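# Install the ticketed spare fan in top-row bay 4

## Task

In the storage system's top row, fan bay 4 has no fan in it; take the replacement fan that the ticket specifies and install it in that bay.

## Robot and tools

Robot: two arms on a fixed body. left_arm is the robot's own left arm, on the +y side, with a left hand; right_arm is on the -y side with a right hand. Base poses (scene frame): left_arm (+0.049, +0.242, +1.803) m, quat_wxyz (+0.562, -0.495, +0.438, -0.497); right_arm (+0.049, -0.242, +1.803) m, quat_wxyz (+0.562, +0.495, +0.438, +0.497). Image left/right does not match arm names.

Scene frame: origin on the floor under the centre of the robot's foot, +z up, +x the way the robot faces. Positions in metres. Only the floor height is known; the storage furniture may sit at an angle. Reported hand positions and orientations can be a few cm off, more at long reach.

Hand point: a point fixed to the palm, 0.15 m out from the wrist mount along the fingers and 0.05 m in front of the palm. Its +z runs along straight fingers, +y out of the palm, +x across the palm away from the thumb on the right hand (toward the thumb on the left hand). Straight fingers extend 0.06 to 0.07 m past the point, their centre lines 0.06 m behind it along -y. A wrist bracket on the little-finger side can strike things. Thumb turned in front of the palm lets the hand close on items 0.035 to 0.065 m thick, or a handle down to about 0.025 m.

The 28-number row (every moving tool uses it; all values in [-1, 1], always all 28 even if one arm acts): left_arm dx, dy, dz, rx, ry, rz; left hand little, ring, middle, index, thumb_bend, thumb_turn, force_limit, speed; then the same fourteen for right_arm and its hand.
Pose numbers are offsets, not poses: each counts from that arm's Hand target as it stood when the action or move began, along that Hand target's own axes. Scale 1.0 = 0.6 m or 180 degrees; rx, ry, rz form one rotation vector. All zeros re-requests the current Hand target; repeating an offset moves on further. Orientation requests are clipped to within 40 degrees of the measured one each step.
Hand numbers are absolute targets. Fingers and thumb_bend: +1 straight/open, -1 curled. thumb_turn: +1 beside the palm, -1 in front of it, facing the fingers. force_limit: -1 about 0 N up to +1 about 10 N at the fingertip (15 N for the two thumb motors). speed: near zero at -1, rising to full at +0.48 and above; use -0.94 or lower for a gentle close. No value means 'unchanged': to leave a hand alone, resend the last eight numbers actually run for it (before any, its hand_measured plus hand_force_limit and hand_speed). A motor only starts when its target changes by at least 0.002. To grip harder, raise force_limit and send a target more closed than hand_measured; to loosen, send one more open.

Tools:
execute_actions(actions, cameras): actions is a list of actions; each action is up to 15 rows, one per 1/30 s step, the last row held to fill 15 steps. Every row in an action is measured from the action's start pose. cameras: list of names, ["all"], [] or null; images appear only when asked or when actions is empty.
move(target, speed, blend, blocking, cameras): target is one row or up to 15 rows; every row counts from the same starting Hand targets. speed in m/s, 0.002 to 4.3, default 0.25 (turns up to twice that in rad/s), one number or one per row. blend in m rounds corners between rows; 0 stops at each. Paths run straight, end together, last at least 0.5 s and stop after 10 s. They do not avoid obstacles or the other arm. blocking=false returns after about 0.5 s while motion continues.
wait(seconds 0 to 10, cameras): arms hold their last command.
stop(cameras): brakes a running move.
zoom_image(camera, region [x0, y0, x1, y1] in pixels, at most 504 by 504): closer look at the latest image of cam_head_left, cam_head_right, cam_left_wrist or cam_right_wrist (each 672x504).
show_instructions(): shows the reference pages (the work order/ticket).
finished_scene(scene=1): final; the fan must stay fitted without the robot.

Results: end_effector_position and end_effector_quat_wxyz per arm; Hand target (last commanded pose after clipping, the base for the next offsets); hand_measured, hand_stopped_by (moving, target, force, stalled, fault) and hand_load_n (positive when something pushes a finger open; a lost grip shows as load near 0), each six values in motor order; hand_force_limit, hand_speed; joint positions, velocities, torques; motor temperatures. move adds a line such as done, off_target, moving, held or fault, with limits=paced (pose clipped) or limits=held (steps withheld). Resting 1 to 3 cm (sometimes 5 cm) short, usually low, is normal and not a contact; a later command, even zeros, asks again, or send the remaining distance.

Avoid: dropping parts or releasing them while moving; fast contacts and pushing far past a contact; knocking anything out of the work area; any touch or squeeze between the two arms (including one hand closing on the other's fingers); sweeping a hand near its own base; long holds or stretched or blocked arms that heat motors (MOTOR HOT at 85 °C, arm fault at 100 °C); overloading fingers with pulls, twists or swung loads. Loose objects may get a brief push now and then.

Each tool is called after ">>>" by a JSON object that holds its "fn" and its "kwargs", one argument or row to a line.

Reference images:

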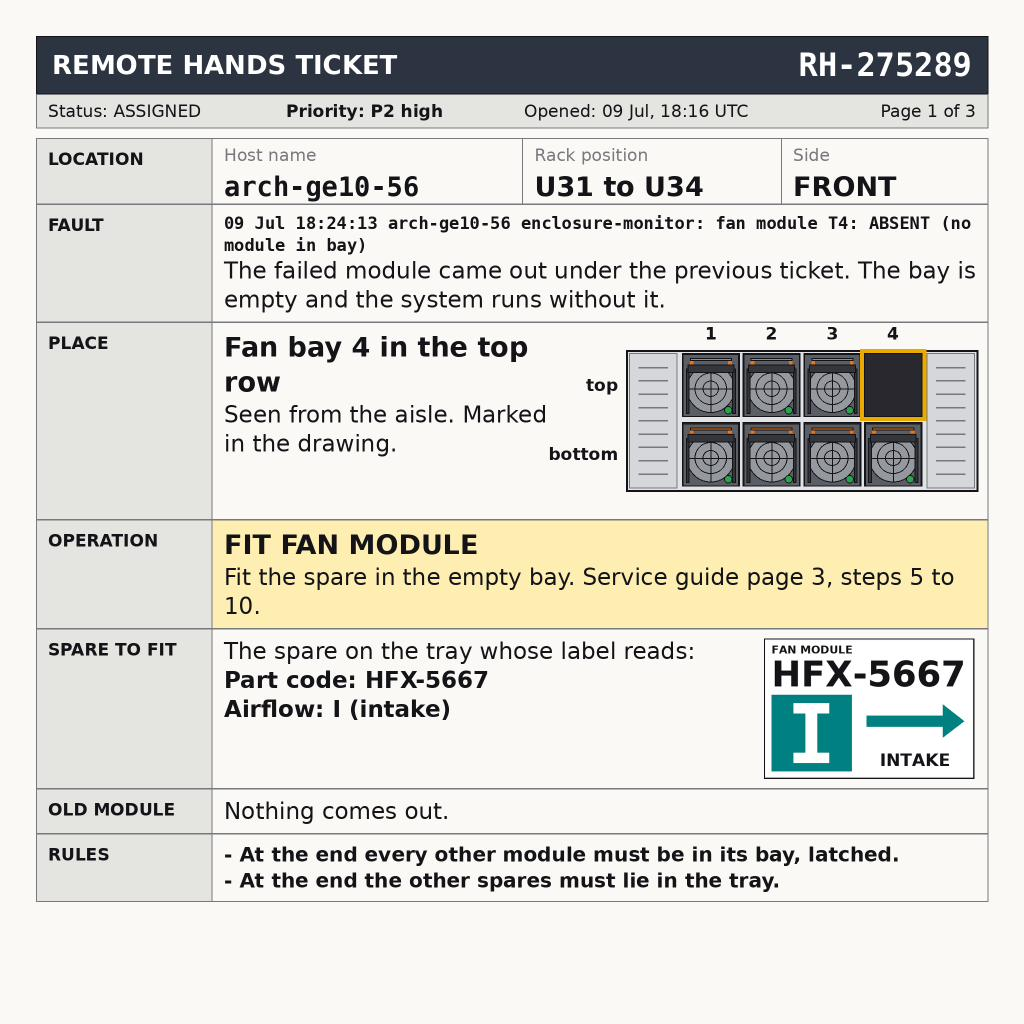

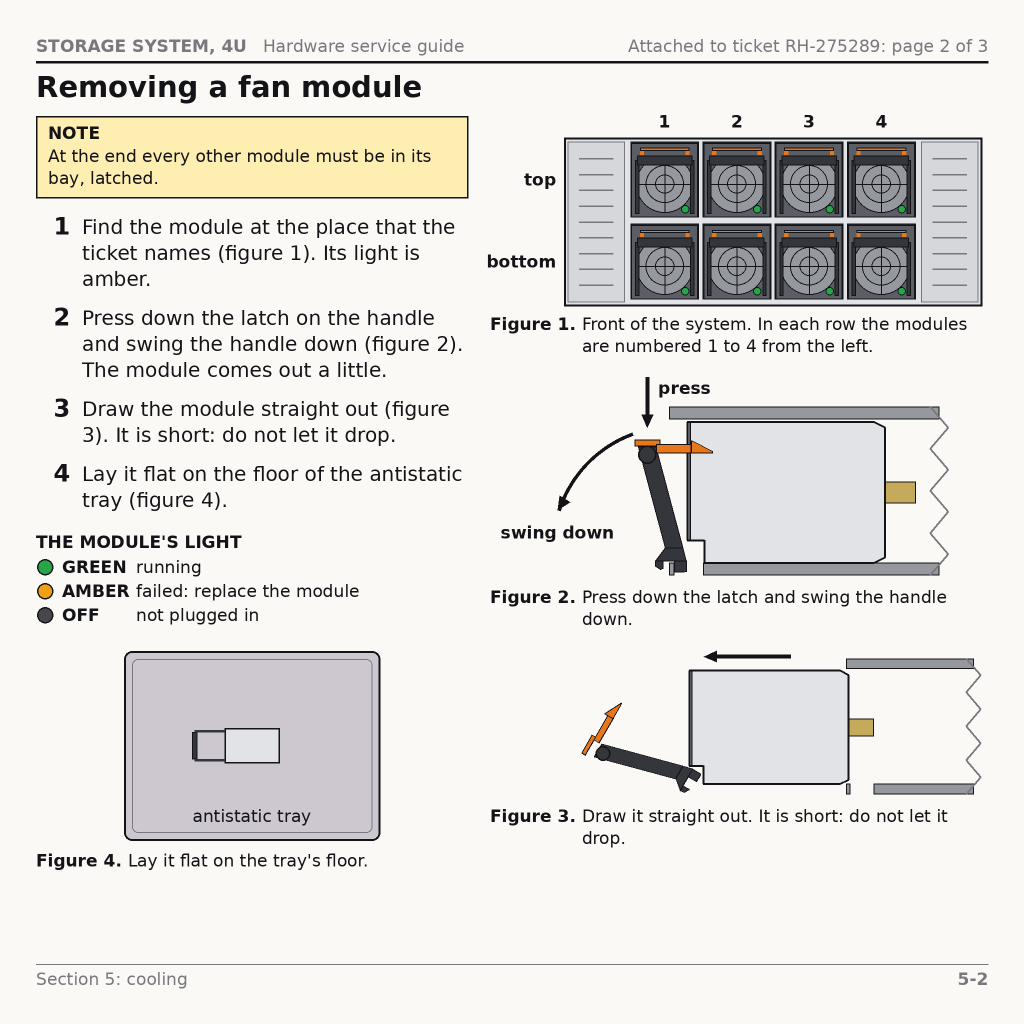

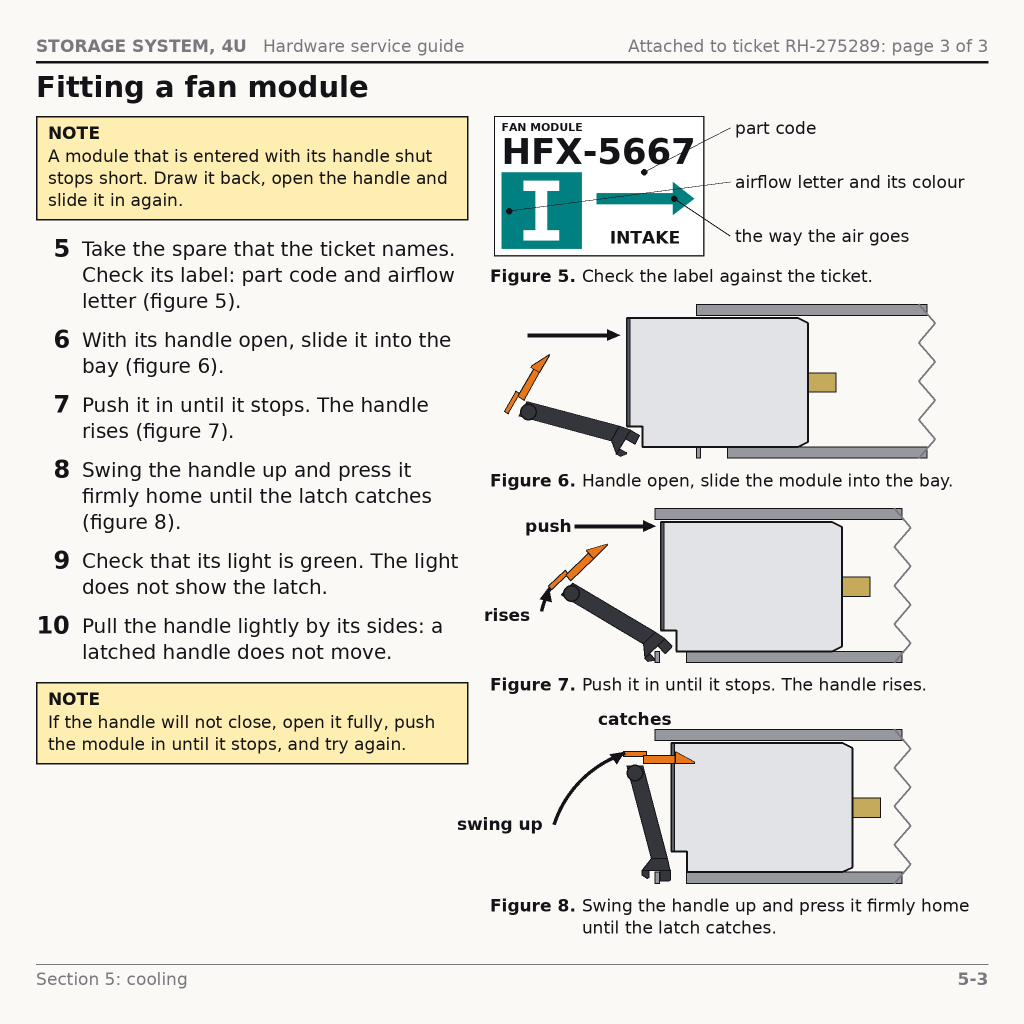

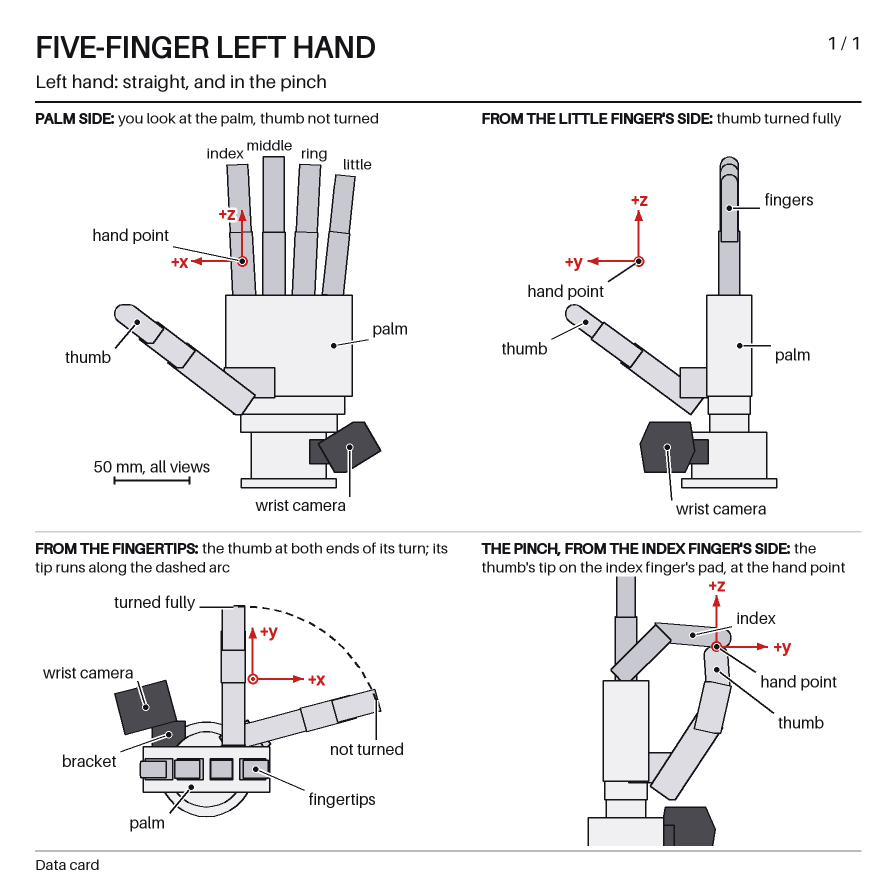

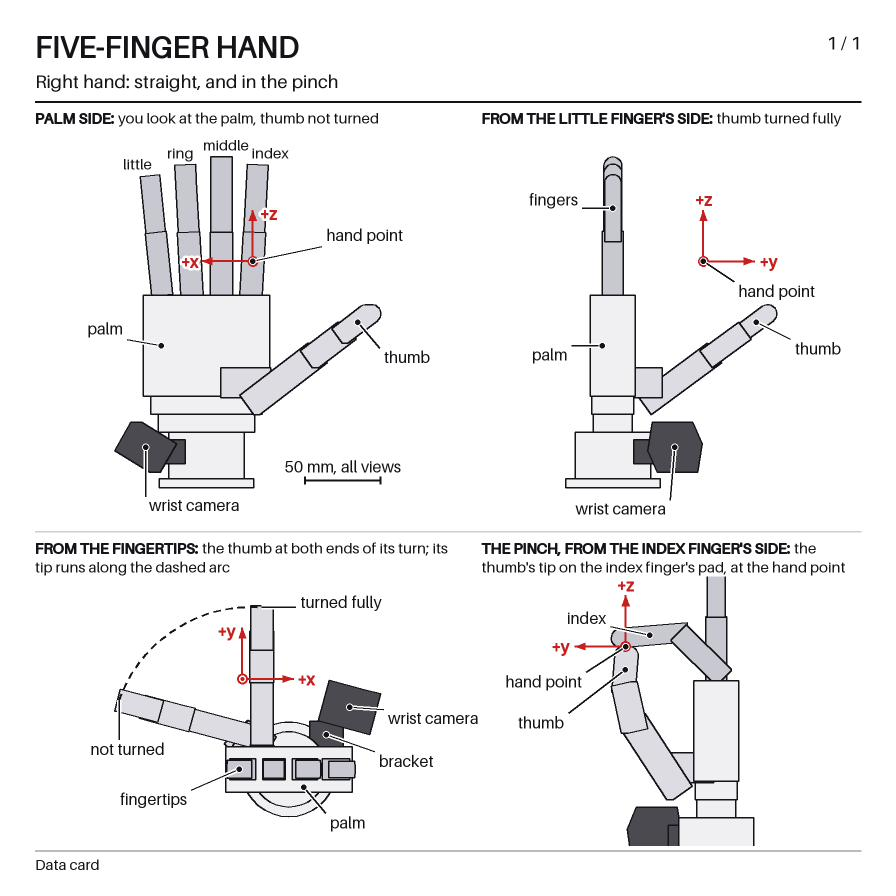

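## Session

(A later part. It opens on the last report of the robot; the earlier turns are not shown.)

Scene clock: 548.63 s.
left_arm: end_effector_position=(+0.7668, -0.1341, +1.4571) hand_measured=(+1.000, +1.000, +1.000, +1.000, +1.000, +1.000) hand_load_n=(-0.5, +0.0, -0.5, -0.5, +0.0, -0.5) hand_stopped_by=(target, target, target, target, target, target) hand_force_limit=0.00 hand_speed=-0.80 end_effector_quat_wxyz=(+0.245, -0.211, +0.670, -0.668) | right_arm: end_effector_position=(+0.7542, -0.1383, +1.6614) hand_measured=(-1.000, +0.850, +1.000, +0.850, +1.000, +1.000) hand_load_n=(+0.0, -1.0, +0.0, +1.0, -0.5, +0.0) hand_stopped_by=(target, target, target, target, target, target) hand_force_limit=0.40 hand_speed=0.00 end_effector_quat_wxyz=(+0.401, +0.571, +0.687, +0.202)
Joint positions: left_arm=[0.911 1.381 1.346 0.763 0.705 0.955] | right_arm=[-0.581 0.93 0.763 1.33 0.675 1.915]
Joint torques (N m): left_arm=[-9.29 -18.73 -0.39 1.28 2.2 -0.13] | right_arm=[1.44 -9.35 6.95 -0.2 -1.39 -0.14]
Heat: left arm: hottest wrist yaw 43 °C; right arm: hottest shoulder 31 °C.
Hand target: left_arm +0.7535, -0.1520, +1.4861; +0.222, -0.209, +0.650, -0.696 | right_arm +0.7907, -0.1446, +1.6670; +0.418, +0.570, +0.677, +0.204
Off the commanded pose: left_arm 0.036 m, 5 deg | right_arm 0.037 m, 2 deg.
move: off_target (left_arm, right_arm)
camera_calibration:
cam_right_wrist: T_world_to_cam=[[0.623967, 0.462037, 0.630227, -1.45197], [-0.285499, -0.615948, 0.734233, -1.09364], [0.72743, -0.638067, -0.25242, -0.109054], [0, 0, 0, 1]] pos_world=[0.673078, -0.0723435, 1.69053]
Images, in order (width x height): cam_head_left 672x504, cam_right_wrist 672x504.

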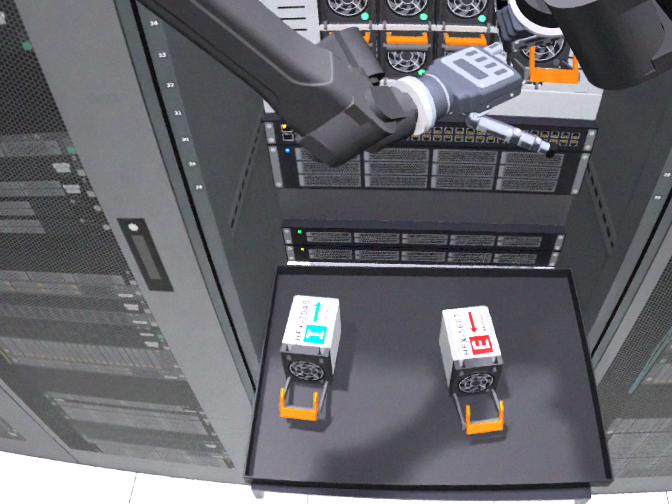

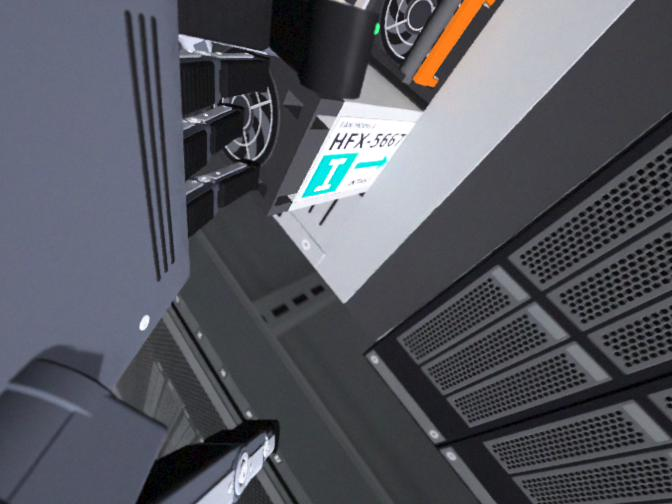

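>>> {"fn": "zoom_image", "kwargs": {
  "camera": "cam_head_left",
  "region": [440, 0, 620, 130]
}}

>>> {"fn": "zoom_image", "kwargs": {
  "camera": "cam_right_wrist",
  "region": [170, 60, 310, 220]
}}

Scaled by 2.800 from the camera's 672x504 image, which has a finer 960x720 frame.

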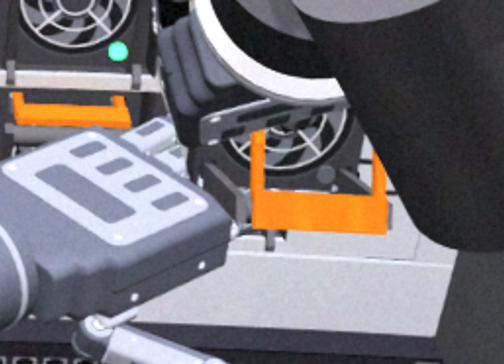

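Scaled by 3.150 from the camera's 672x504 image, which has a finer 960x720 frame.

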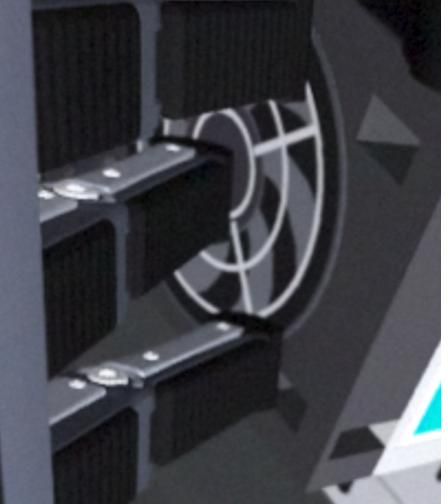

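>>> {"fn": "move", "kwargs": {
  "target": [0,0,0,0,0,0,1,1,1,1,1,1,0.0,-0.8,0,0.02,0.0266,0,0,0,-1,0.85,1,0.85,1,1,0.4,0.0],
  "speed": 0.03,
  "cameras": ["cam_right_wrist"]
}}

>>> {"fn": "zoom_image", "kwargs": {
  "camera": "cam_right_wrist",
  "region": [290, 40, 440, 200]
}}

Scene clock: 551.50 s.
left_arm: end_effector_position=(+0.7748, -0.1329, +1.4583) hand_measured=(+1.000, +1.000, +1.000, +1.000, +1.000, +1.000) hand_load_n=(-2.5, +0.0, -0.5, -1.0, +0.0, -0.5) hand_stopped_by=(target, target, target, target, target, target) hand_force_limit=0.00 hand_speed=-0.80 end_effector_quat_wxyz=(+0.249, -0.217, +0.670, -0.665) | right_arm: end_effector_position=(+0.7638, -0.1387, +1.6623) hand_measured=(-1.000, +0.850, +1.000, +0.850, +1.000, +1.000) hand_load_n=(+0.0, -1.5, +0.0, +1.0, +0.0, +0.5) hand_stopped_by=(target, target, target, target, target, target) hand_force_limit=0.40 hand_speed=0.00 end_effector_quat_wxyz=(+0.397, +0.577, +0.685, +0.203)
Joint positions: left_arm=[0.907 1.381 1.36 0.759 0.691 0.949] | right_arm=[-0.575 0.926 0.789 1.299 0.682 1.923]
Joint torques (N m): left_arm=[-9.05 -18.61 -1.14 1.46 2.76 -0.09] | right_arm=[0.73 -8.82 8.55 -0.76 -1.7 -0.25]
Motor temperatures (°C): left_arm=[35 40 35 29 44 27] | right_arm=[29 31 31 25 29 28]
Heat: left arm: hottest wrist yaw 44 °C; right arm: hottest shoulder 31 °C.
Hand target: left_arm +0.7535, -0.1521, +1.4862; +0.222, -0.209, +0.650, -0.696 | right_arm +0.8105, -0.1447, +1.6669; +0.418, +0.570, +0.677, +0.204
Off the commanded pose: left_arm 0.040 m, 5 deg | right_arm 0.047 m, 3 deg.
move: off_target (left_arm, right_arm)
camera_calibration:
cam_right_wrist: T_world_to_cam=[[0.630181, 0.450674, 0.63227, -1.46805], [-0.28599, -0.622333, 0.728637, -1.08303], [0.72186, -0.639996, -0.263294, -0.0940053], [0, 0, 0, 1]] pos_world=[0.683258, -0.0725567, 1.69259]
Images, in order (width x height): cam_right_wrist 672x504.

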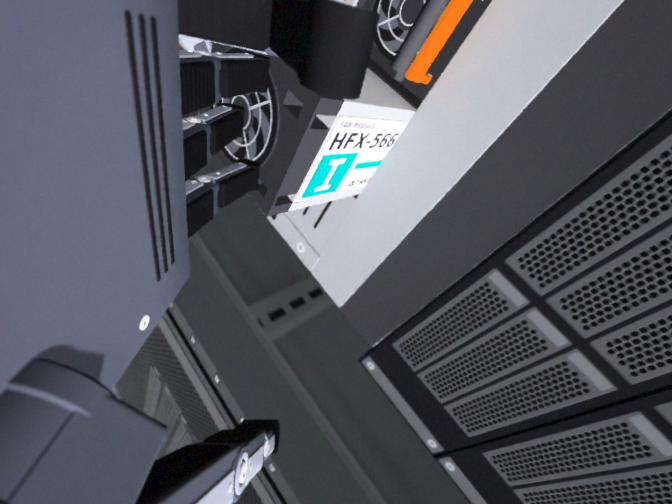

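Scaled by 3.150 from the camera's 672x504 image, which has a finer 960x720 frame.

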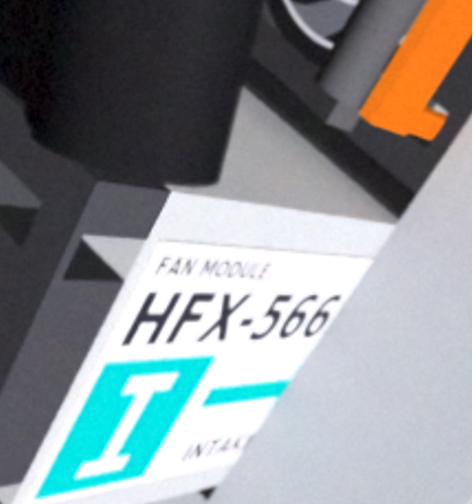

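>>> {"fn": "move", "kwargs": {
  "target": [0.0271,-0.0062,-0.019,0,0,0,1,1,1,1,1,1,0.0,-0.8,0,0,0,0,0,0,-1,0.85,1,0.85,1,1,0.4,0.0],
  "speed": 0.04,
  "cameras": ["cam_right_wrist","cam_head_left"]
}}

>>> {"fn": "zoom_image", "kwargs": {
  "camera": "cam_right_wrist",
  "region": [290, 40, 440, 200]
}}

Scene clock: 553.20 s.
left_arm: end_effector_position=(+0.7739, -0.1205, +1.4610) hand_measured=(+1.000, +1.000, +1.000, +1.000, +1.000, +1.000) hand_load_n=(-6.0, -2.0, -3.5, +0.0, +0.0, -0.5) hand_stopped_by=(target, target, target, target, target, target) hand_force_limit=0.00 hand_speed=-0.80 end_effector_quat_wxyz=(+0.257, -0.227, +0.672, -0.656) | right_arm: end_effector_position=(+0.7789, -0.1411, +1.6633) hand_measured=(-1.000, +0.850, +1.000, +0.850, +1.000, +1.000) hand_load_n=(+0.0, +4.0, +0.0, +0.0, +0.0, +0.0) hand_stopped_by=(target, target, target, target, target, target) hand_force_limit=0.40 hand_speed=0.00 end_effector_quat_wxyz=(+0.400, +0.576, +0.685, +0.200)
Joint positions: left_arm=[0.916 1.356 1.325 0.79 0.668 0.934] | right_arm=[-0.578 0.926 0.828 1.266 0.684 1.917]
Joint torques (N m): left_arm=[-9.52 -17.55 -2.82 2.18 3.52 0.06] | right_arm=[0.91 -8.35 6.58 0.44 -1.76 -0.15]
Heat: left arm: hottest wrist yaw 45 °C; right arm: hottest elbow 32 °C.
Hand target: left_arm +0.7336, -0.1520, +1.4892; +0.222, -0.209, +0.650, -0.696 | right_arm +0.8106, -0.1446, +1.6670; +0.418, +0.570, +0.677, +0.204
Off the commanded pose: left_arm 0.059 m, 7 deg | right_arm 0.032 m, 2 deg.
move: off_target (left_arm, right_arm)
camera_calibration:
cam_right_wrist: T_world_to_cam=[[0.63104, 0.453918, 0.629084, -1.47197], [-0.288511, -0.61544, 0.733481, -1.08598], [0.720104, -0.644354, -0.257407, -0.115112], [0, 0, 0, 1]] pos_world=[0.698451, -0.0743707, 1.69291]
Images, in order (width x height): cam_head_left 672x504, cam_right_wrist 672x504.

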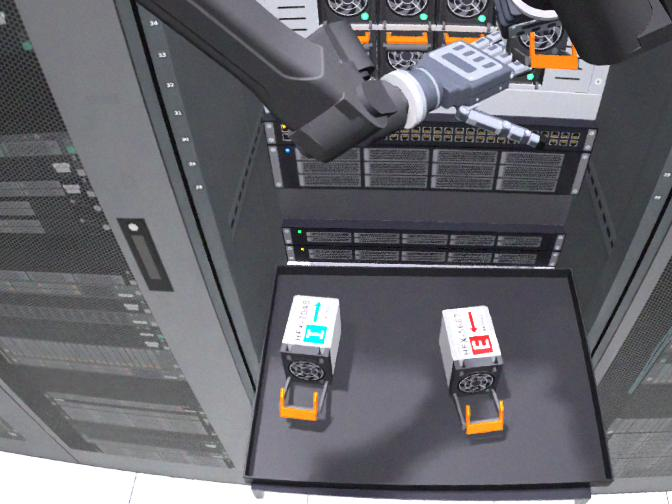

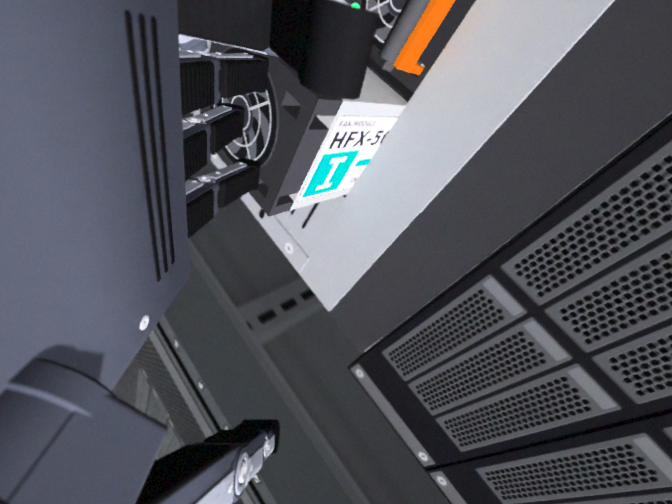

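Scaled by 3.150 from the camera's 672x504 image, which has a finer 960x720 frame.

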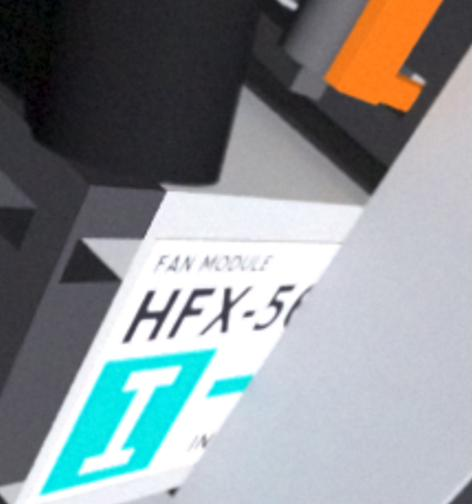

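>>> {"fn": "zoom_image", "kwargs": {
  "camera": "cam_head_left",
  "region": [460, 0, 610, 110]
}}

Scaled by 3.360 from the camera's 672x504 image, which has a finer 960x720 frame.

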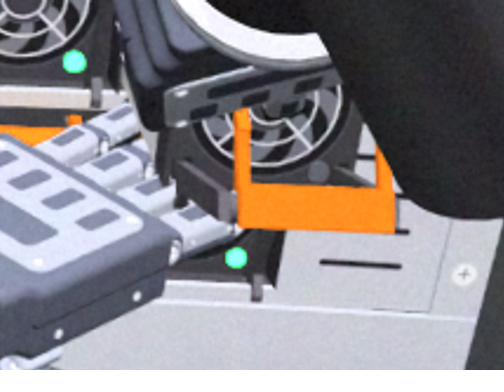

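>>> {"fn": "move", "kwargs": {
  "target": [-0.0653,0.0347,-0.0048,-0.0213,-0.0254,0.0025,1,1,1,1,1,1,0.0,-0.8,0,-0.018,-0.024,0,0,0,-1,0.85,1,0.85,1,1,0.4,0.0],
  "speed": 0.04,
  "cameras": ["cam_right_wrist","cam_head_left"]
}}

>>> {"fn": "zoom_image", "kwargs": {
  "camera": "cam_head_left",
  "region": [460, 0, 610, 110]
}}

Scene clock: 561.07 s.
left_arm: end_effector_position=(+0.7760, -0.1175, +1.4587) hand_measured=(+1.000, +1.000, +1.000, +1.000, +1.000, +1.000) hand_load_n=(+0.0, +0.0, -1.0, +0.0, +0.0, -0.5) hand_stopped_by=(target, target, target, target, target, target) hand_force_limit=0.00 hand_speed=-0.80 end_effector_quat_wxyz=(+0.260, -0.239, +0.673, -0.650) | right_arm: end_effector_position=(+0.7793, -0.1431, +1.6634) hand_measured=(-1.000, +0.850, +1.000, +0.850, +1.000, +1.000) hand_load_n=(+0.0, +4.0, +0.0, +1.0, +0.0, +0.5) hand_stopped_by=(target, target, target, target, target, target) hand_force_limit=0.40 hand_speed=0.00 end_effector_quat_wxyz=(+0.404, +0.575, +0.683, +0.199)
Joint positions: left_arm=[0.916 1.356 1.322 0.803 0.644 0.919] | right_arm=[-0.585 0.926 0.828 1.272 0.679 1.916]
Joint torques (N m): left_arm=[-7.36 -17.14 0.28 1.83 1.43 -0.15] | right_arm=[1.79 -9.17 3.52 2.03 -1.56 -0.11]
Motor temperatures (°C): left_arm=[36 39 35 29 50 27] | right_arm=[29 31 32 25 30 28]
Heat: left arm: hottest wrist yaw 50 °C; right arm: hottest elbow 32 °C.
Hand target: left_arm +0.7646, -0.1280, +1.4680; +0.244, -0.242, +0.664, -0.664 | right_arm +0.7927, -0.1448, +1.6671; +0.418, +0.570, +0.677, +0.204
Off the commanded pose: left_arm 0.018 m, 3 deg | right_arm 0.014 m, 2 deg.
move: off_target (left_arm, right_arm)
camera_calibration:
cam_right_wrist: T_world_to_cam=[[0.628011, 0.456706, 0.630096, -1.47035], [-0.294271, -0.610191, 0.735576, -1.08547], [0.720421, -0.647369, -0.248811, -0.131694], [0, 0, 0, 1]] pos_world=[0.69885, -0.0760801, 1.69214]
Images, in order (width x height): cam_head_left 672x504, cam_right_wrist 672x504.

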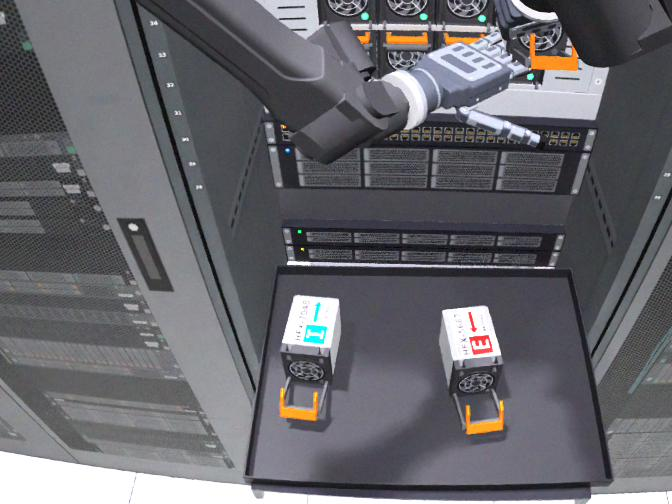

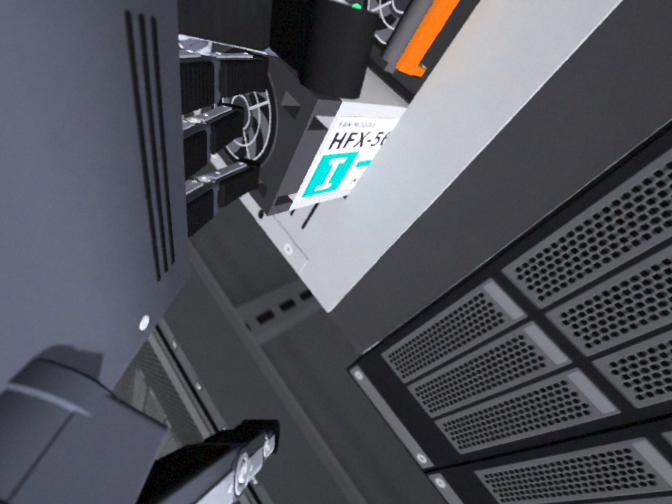

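Scaled by 3.360 from the camera's 672x504 image, which has a finer 960x720 frame.

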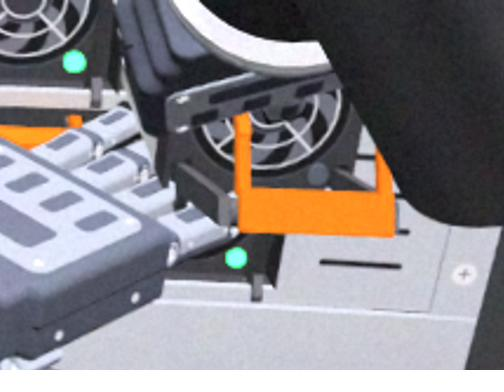

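>>> {"fn": "move", "kwargs": {
  "target": [0.003,0.0033,-0.1333,0,0,0,1,1,1,1,1,1,0.0,-0.8,0,0,0,0,0,0,-1,0.85,1,0.85,1,1,0.4,0.0],
  "speed": 0.06,
  "cameras": ["cam_right_wrist","cam_head_left"]
}}

>>> {"fn": "zoom_image", "kwargs": {
  "camera": "cam_head_left",
  "region": [440, 0, 620, 110]
}}

Scene clock: 563.83 s.
left_arm: end_effector_position=(+0.7085, -0.0772, +1.4669) hand_measured=(+1.000, +1.000, +1.000, +1.000, +1.000, +1.000) hand_load_n=(+0.0, +0.0, +0.0, +0.0, +0.0, -0.5) hand_stopped_by=(target, target, target, target, target, target) hand_force_limit=0.00 hand_speed=-0.80 end_effector_quat_wxyz=(+0.240, -0.239, +0.664, -0.667) | right_arm: end_effector_position=(+0.7834, -0.1423, +1.6644) hand_measured=(-1.000, +0.850, +1.000, +0.850, +1.000, +1.000) hand_load_n=(+0.5, +1.0, +0.0, +1.5, +0.0, +0.0) hand_stopped_by=(target, target, target, target, target, target) hand_force_limit=0.40 hand_speed=0.00 end_effector_quat_wxyz=(+0.409, +0.571, +0.682, +0.203)
Joint positions: left_arm=[1.007 1.279 1.1 0.994 0.746 0.8] | right_arm=[-0.592 0.931 0.838 1.272 0.663 1.915]
Joint torques (N m): left_arm=[-3.6 -16.91 0.54 2.28 0.76 -0.09] | right_arm=[1.96 -10.11 2.95 1.92 -0.94 -0.13]
Heat: left arm: hottest wrist yaw 49 °C; right arm: hottest elbow 32 °C.
Hand target: left_arm +0.7116, -0.0681, +1.4658; +0.244, -0.241, +0.664, -0.664 | right_arm +0.7926, -0.1446, +1.6670; +0.418, +0.570, +0.677, +0.204
Off the commanded pose: left_arm 0.010 m, 1 deg | right_arm 0.010 m, 1 deg.
move: done
camera_calibration:
cam_right_wrist: T_world_to_cam=[[0.616785, 0.461829, 0.637409, -1.47655], [-0.301714, -0.609224, 0.733359, -1.07487], [0.727011, -0.64464, -0.23642, -0.159225], [0, 0, 0, 1]] pos_world=[0.70217, -0.0755674, 1.69179]
Images, in order (width x height): cam_head_left 672x504, cam_right_wrist 672x504.

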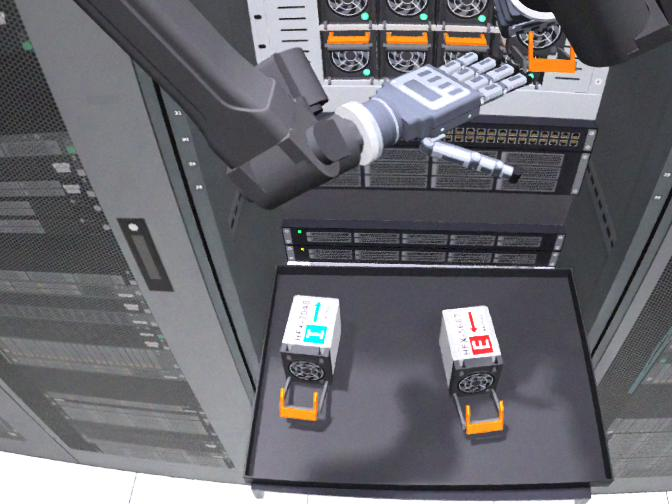

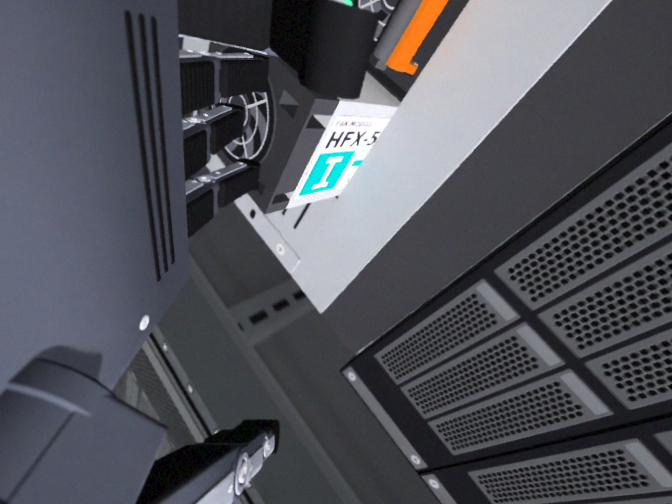

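Scaled by 2.800 from the camera's 672x504 image, which has a finer 960x720 frame.

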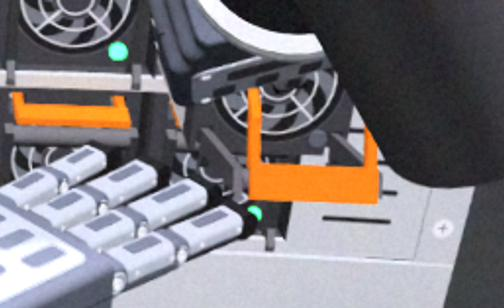

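>>> {"fn": "move", "kwargs": {
  "target": [0.0,0.08,-0.2,0,0,0,1,1,1,1,1,1,0.0,-0.8,0,0.015,0.02,0,0,0,-1,0.85,1,0.85,1,1,0.4,0.0],
  "speed": 0.08,
  "cameras": ["cam_right_wrist","cam_head_left"]
}}

>>> {"fn": "zoom_image", "kwargs": {
  "camera": "cam_head_left",
  "region": [440, 0, 620, 110]
}}

Scene clock: 566.87 s.
left_arm: end_effector_position=(+0.6476, +0.0226, +1.4307) hand_measured=(+1.000, +1.000, +1.000, +1.000, +1.000, +1.000) hand_load_n=(-0.5, +0.0, +0.0, +0.0, +0.0, +0.0) hand_stopped_by=(target, target, target, target, target, target) hand_force_limit=0.00 hand_speed=-0.80 end_effector_quat_wxyz=(+0.256, -0.233, +0.660, -0.667) | right_arm: end_effector_position=(+0.7971, -0.1420, +1.6646) hand_measured=(-1.000, +0.850, +1.000, +0.850, +1.000, +1.000) hand_load_n=(+0.0, +1.5, +0.0, +1.5, +0.0, +0.0) hand_stopped_by=(target, target, target, target, target, target) hand_force_limit=0.40 hand_speed=0.00 end_effector_quat_wxyz=(+0.410, +0.571, +0.682, +0.203)
Joint positions: left_arm=[1.282 1.336 0.963 1.466 0.904 0.472] | right_arm=[-0.592 0.936 0.876 1.239 0.663 1.915]
Joint torques (N m): left_arm=[-1.67 -14.1 -0.91 2.54 0.53 -0.11] | right_arm=[2.08 -10.29 3.28 1.68 -0.98 -0.1]
Heat: left arm: hottest wrist yaw 48 °C; right arm: hottest elbow 32 °C.
Hand target: left_arm +0.6344, +0.0237, +1.4177; +0.244, -0.242, +0.664, -0.664 | right_arm +0.8076, -0.1447, +1.6669; +0.418, +0.570, +0.677, +0.204
Off the commanded pose: left_arm 0.019 m, 2 deg | right_arm 0.011 m, 1 deg.
move: off_target (left_arm, right_arm)
camera_calibration:
cam_right_wrist: T_world_to_cam=[[0.616836, 0.461624, 0.637508, -1.48555], [-0.302423, -0.608778, 0.733437, -1.07027], [0.726673, -0.645207, -0.23591, -0.16968], [0, 0, 0, 1]] pos_world=[0.715968, -0.0752696, 1.69199]
Images, in order (width x height): cam_head_left 672x504, cam_right_wrist 672x504.

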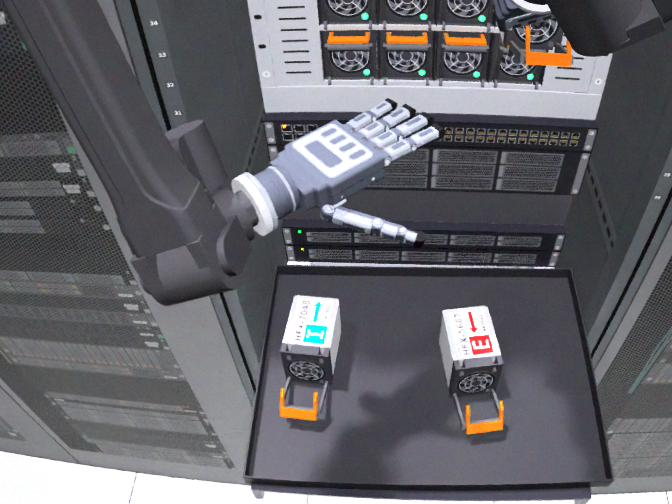

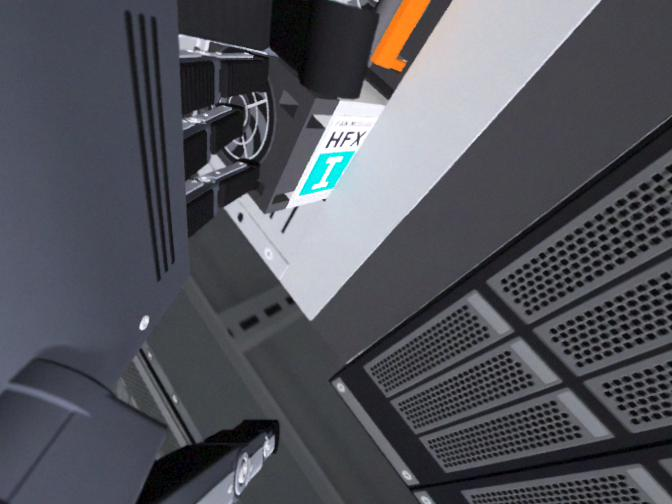

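Scaled by 2.800 from the camera's 672x504 image, which has a finer 960x720 frame.

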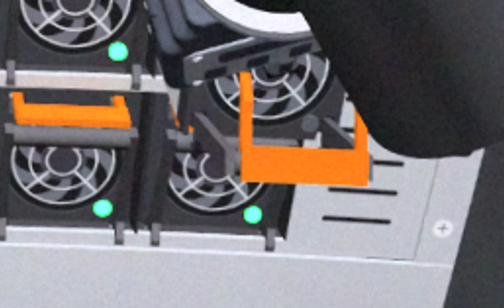

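>>> {"fn": "move", "kwargs": {
  "target": [-0.02,0.05,-0.12,0,0,0,1,1,1,1,1,1,0.0,-0.8,-0.0047,0.0287,0.0409,0,0,0,-1,0.85,1,0.85,1,1,0.4,0.0],
  "speed": 0.05,
  "cameras": ["cam_right_wrist","cam_head_left"]
}}

>>> {"fn": "zoom_image", "kwargs": {
  "camera": "cam_head_left",
  "region": [440, 0, 620, 110]
}}

Scene clock: 569.50 s.
left_arm: end_effector_position=(+0.6120, +0.0838, +1.3975) hand_measured=(+1.000, +1.000, +1.000, +1.000, +1.000, +1.000) hand_load_n=(+0.0, +0.0, +0.0, -0.5, +0.0, +0.0) hand_stopped_by=(target, target, target, target, target, target) hand_force_limit=0.00 hand_speed=-0.80 end_effector_quat_wxyz=(+0.233, -0.230, +0.696, -0.639) | right_arm: end_effector_position=(+0.8245, -0.1421, +1.6649) hand_measured=(-1.000, +0.850, +1.000, +0.850, +1.000, +1.000) hand_load_n=(+0.0, +0.0, +0.0, +1.5, +0.0, +0.0) hand_stopped_by=(target, target, target, target, target, target) hand_force_limit=0.40 hand_speed=0.00 end_effector_quat_wxyz=(+0.409, +0.568, +0.685, +0.203)
Joint positions: left_arm=[1.446 1.363 0.93 1.555 0.976 0.367] | right_arm=[-0.597 0.941 0.95 1.159 0.658 1.918]
Joint torques (N m): left_arm=[-0.56 -14.39 -1.81 2.56 0.45 -0.12] | right_arm=[1.73 -10.34 4.1 1.63 -0.94 -0.01]
Heat: left arm: hottest wrist yaw 47 °C; right arm: hottest elbow 32 °C.
Hand target: left_arm +0.5972, +0.0864, +1.3876; +0.244, -0.241, +0.664, -0.664 | right_arm +0.8376, -0.1476, +1.6669; +0.418, +0.570, +0.677, +0.204
Off the commanded pose: left_arm 0.018 m, 5 deg | right_arm 0.014 m, 1 deg.
joint sent to its limit (left arm) — joint 4 (wrist pitch), upper limit. The joint targets are off in orientation, not in position.
move: off_target (left_arm, right_arm)
camera_calibration:
cam_right_wrist: T_world_to_cam=[[0.613964, 0.46872, 0.635099, -1.49528], [-0.2954, -0.609691, 0.735538, -1.0716], [0.731975, -0.639202, -0.235868, -0.193162], [0, 0, 0, 1]] pos_world=[0.742889, -0.075944, 1.69229]
Images, in order (width x height): cam_head_left 672x504, cam_right_wrist 672x504.

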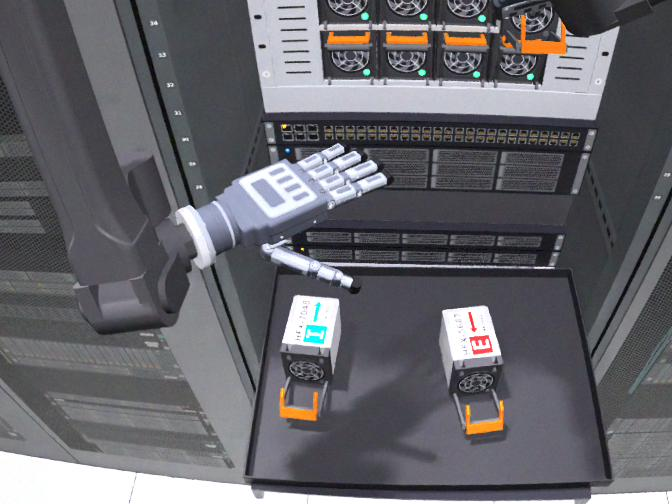

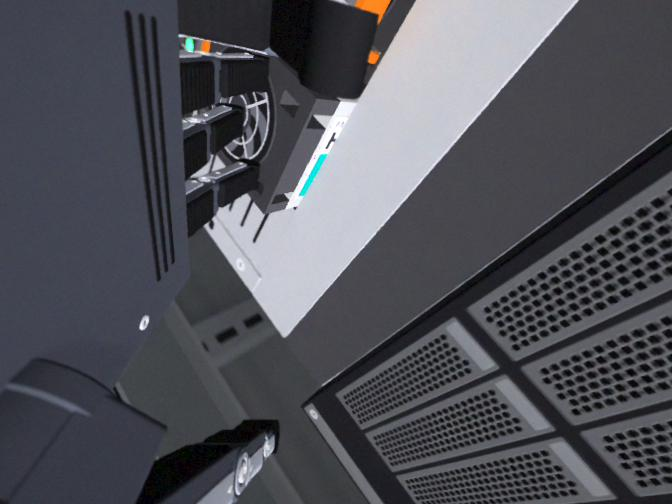

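Scaled by 2.800 from the camera's 672x504 image, which has a finer 960x720 frame.

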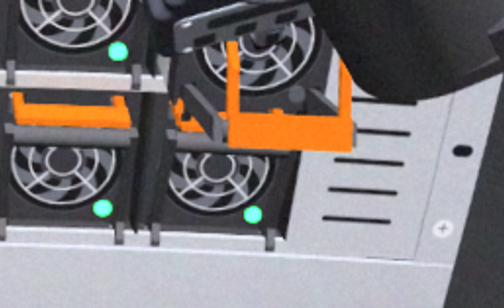

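>>> {"fn": "move", "kwargs": {
  "target": [0,0,0,0,0,0,1,1,1,1,1,1,0.0,-0.8,0,0.0271,0.0359,0,0,0,-1,0.85,1,0.85,1,1,0.4,0.0],
  "speed": 0.05,
  "cameras": ["cam_right_wrist","cam_head_left"]
}}

>>> {"fn": "zoom_image", "kwargs": {
  "camera": "cam_head_left",
  "region": [440, 0, 620, 110]
}}

Scene clock: 570.83 s.
left_arm: end_effector_position=(+0.6120, +0.0837, +1.3975) hand_measured=(+1.000, +1.000, +1.000, +1.000, +1.000, +1.000) hand_load_n=(+0.0, -0.5, +0.0, +0.0, +0.0, -0.5) hand_stopped_by=(target, target, target, target, target, target) hand_force_limit=0.00 hand_speed=-0.80 end_effector_quat_wxyz=(+0.233, -0.231, +0.696, -0.639) | right_arm: end_effector_position=(+0.8500, -0.1420, +1.6653) hand_measured=(-1.000, +0.850, +1.000, +0.850, +1.000, +1.000) hand_load_n=(+0.0, +0.0, +0.0, +1.0, +0.0, +0.0) hand_stopped_by=(target, target, target, target, target, target) hand_force_limit=0.40 hand_speed=0.00 end_effector_quat_wxyz=(+0.409, +0.568, +0.685, +0.204)
Joint positions: left_arm=[1.446 1.363 0.93 1.555 0.976 0.366] | right_arm=[-0.6 0.956 1.024 1.099 0.656 1.922]
Joint torques (N m): left_arm=[-0.5 -14.39 -1.83 2.55 0.45 -0.1] | right_arm=[1.9 -10.64 4.7 1.36 -0.95 -0.04]
Heat: left arm: hottest wrist yaw 46 °C; right arm: hottest elbow 32 °C.
Hand target: left_arm +0.5972, +0.0864, +1.3876; +0.244, -0.242, +0.664, -0.664 | right_arm +0.8646, -0.1477, +1.6670; +0.418, +0.570, +0.677, +0.204
Off the commanded pose: left_arm 0.018 m, 5 deg | right_arm 0.016 m, 1 deg.
joint sent to its limit (left arm) — joint 4 (wrist pitch), upper limit. The joint targets are off in orientation, not in position.
move: off_target (left_arm, right_arm)
camera_calibration:
cam_right_wrist: T_world_to_cam=[[0.613684, 0.467355, 0.636373, -1.51318], [-0.296939, -0.610206, 0.73449, -1.06148], [0.731586, -0.639709, -0.235698, -0.211687], [0, 0, 0, 1]] pos_world=[0.768287, -0.0759466, 1.6927]
Images, in order (width x height): cam_head_left 672x504, cam_right_wrist 672x504.

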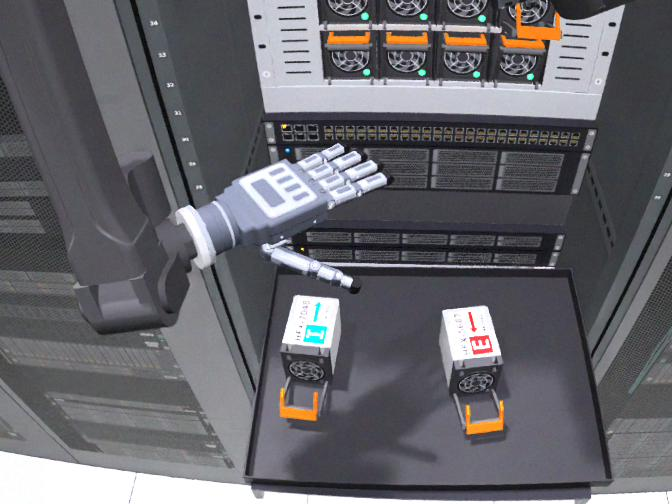

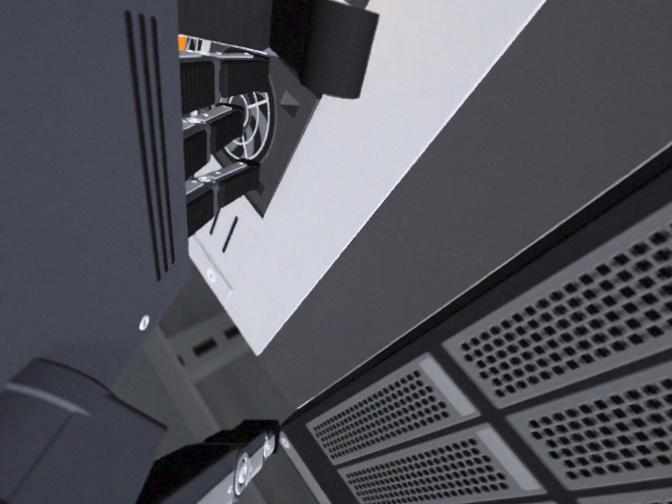

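Scaled by 2.800 from the camera's 672x504 image, which has a finer 960x720 frame.

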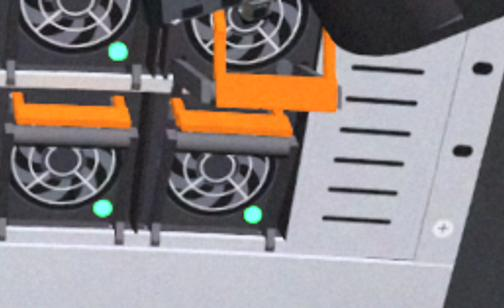

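>>> {"fn": "move", "kwargs": {
  "target": [0,0,0,0,0,0,1,1,1,1,1,1,0.0,-0.8,0,0.02,0.0266,0,0,0,-1,0.85,1,0.85,1,1,0.4,0.0],
  "speed": 0.04,
  "cameras": ["cam_head_left"]
}}

>>> {"fn": "zoom_image", "kwargs": {
  "camera": "cam_head_left",
  "region": [440, 0, 620, 110]
}}

Scene clock: 572.20 s.
left_arm: end_effector_position=(+0.6120, +0.0837, +1.3975) hand_measured=(+1.000, +1.000, +1.000, +1.000, +1.000, +1.000) hand_load_n=(+0.0, +0.0, +0.0, -0.5, +0.0, -0.5) hand_stopped_by=(target, target, target, target, target, target) hand_force_limit=0.00 hand_speed=-0.80 end_effector_quat_wxyz=(+0.233, -0.231, +0.696, -0.639) | right_arm: end_effector_position=(+0.8521, -0.1413, +1.6635) hand_measured=(-1.000, +0.850, +1.000, +0.850, +1.000, +1.000) hand_load_n=(+0.0, -1.0, +0.0, +0.0, +0.0, +0.0) hand_stopped_by=(target, target, target, target, target, target) hand_force_limit=0.40 hand_speed=0.00 end_effector_quat_wxyz=(+0.403, +0.571, +0.685, +0.203)
Joint positions: left_arm=[1.446 1.363 0.93 1.555 0.976 0.366] | right_arm=[-0.597 0.956 1.032 1.08 0.665 1.933]
Joint torques (N m): left_arm=[-0.56 -14.39 -1.83 2.56 0.45 -0.1] | right_arm=[1.79 -9.88 8.1 0.38 -1.27 -0.07]
Heat: left arm: hottest wrist yaw 46 °C; right arm: hottest elbow 32 °C.
Hand target: left_arm +0.5972, +0.0864, +1.3876; +0.244, -0.242, +0.664, -0.664 | right_arm +0.8846, -0.1477, +1.6671; +0.418, +0.570, +0.677, +0.204
Off the commanded pose: left_arm 0.018 m, 5 deg | right_arm 0.033 m, 2 deg.
joint sent to its limit (left arm) — joint 4 (wrist pitch), upper limit. The joint targets are off in orientation, not in position.
move: off_target (left_arm, right_arm)
Images, in order (width x height): cam_head_left 672x504.

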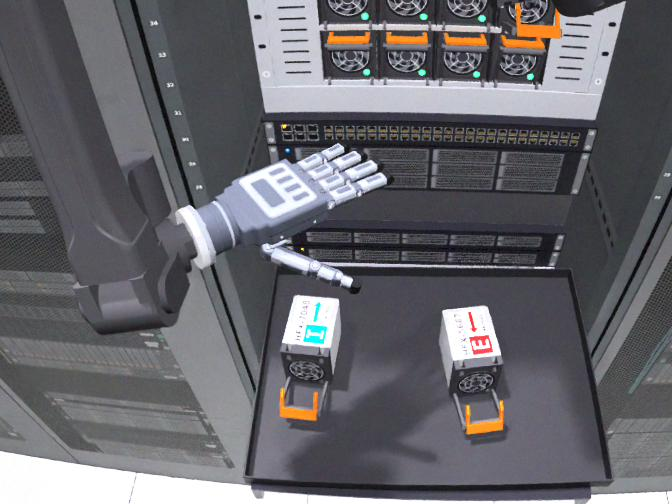

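Scaled by 2.800 from the camera's 672x504 image, which has a finer 960x720 frame.

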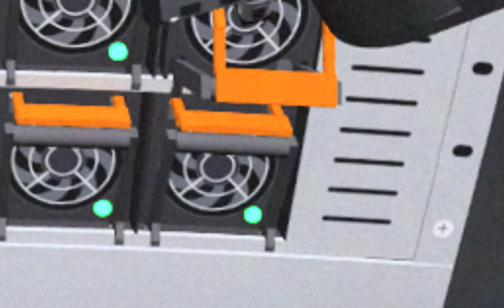

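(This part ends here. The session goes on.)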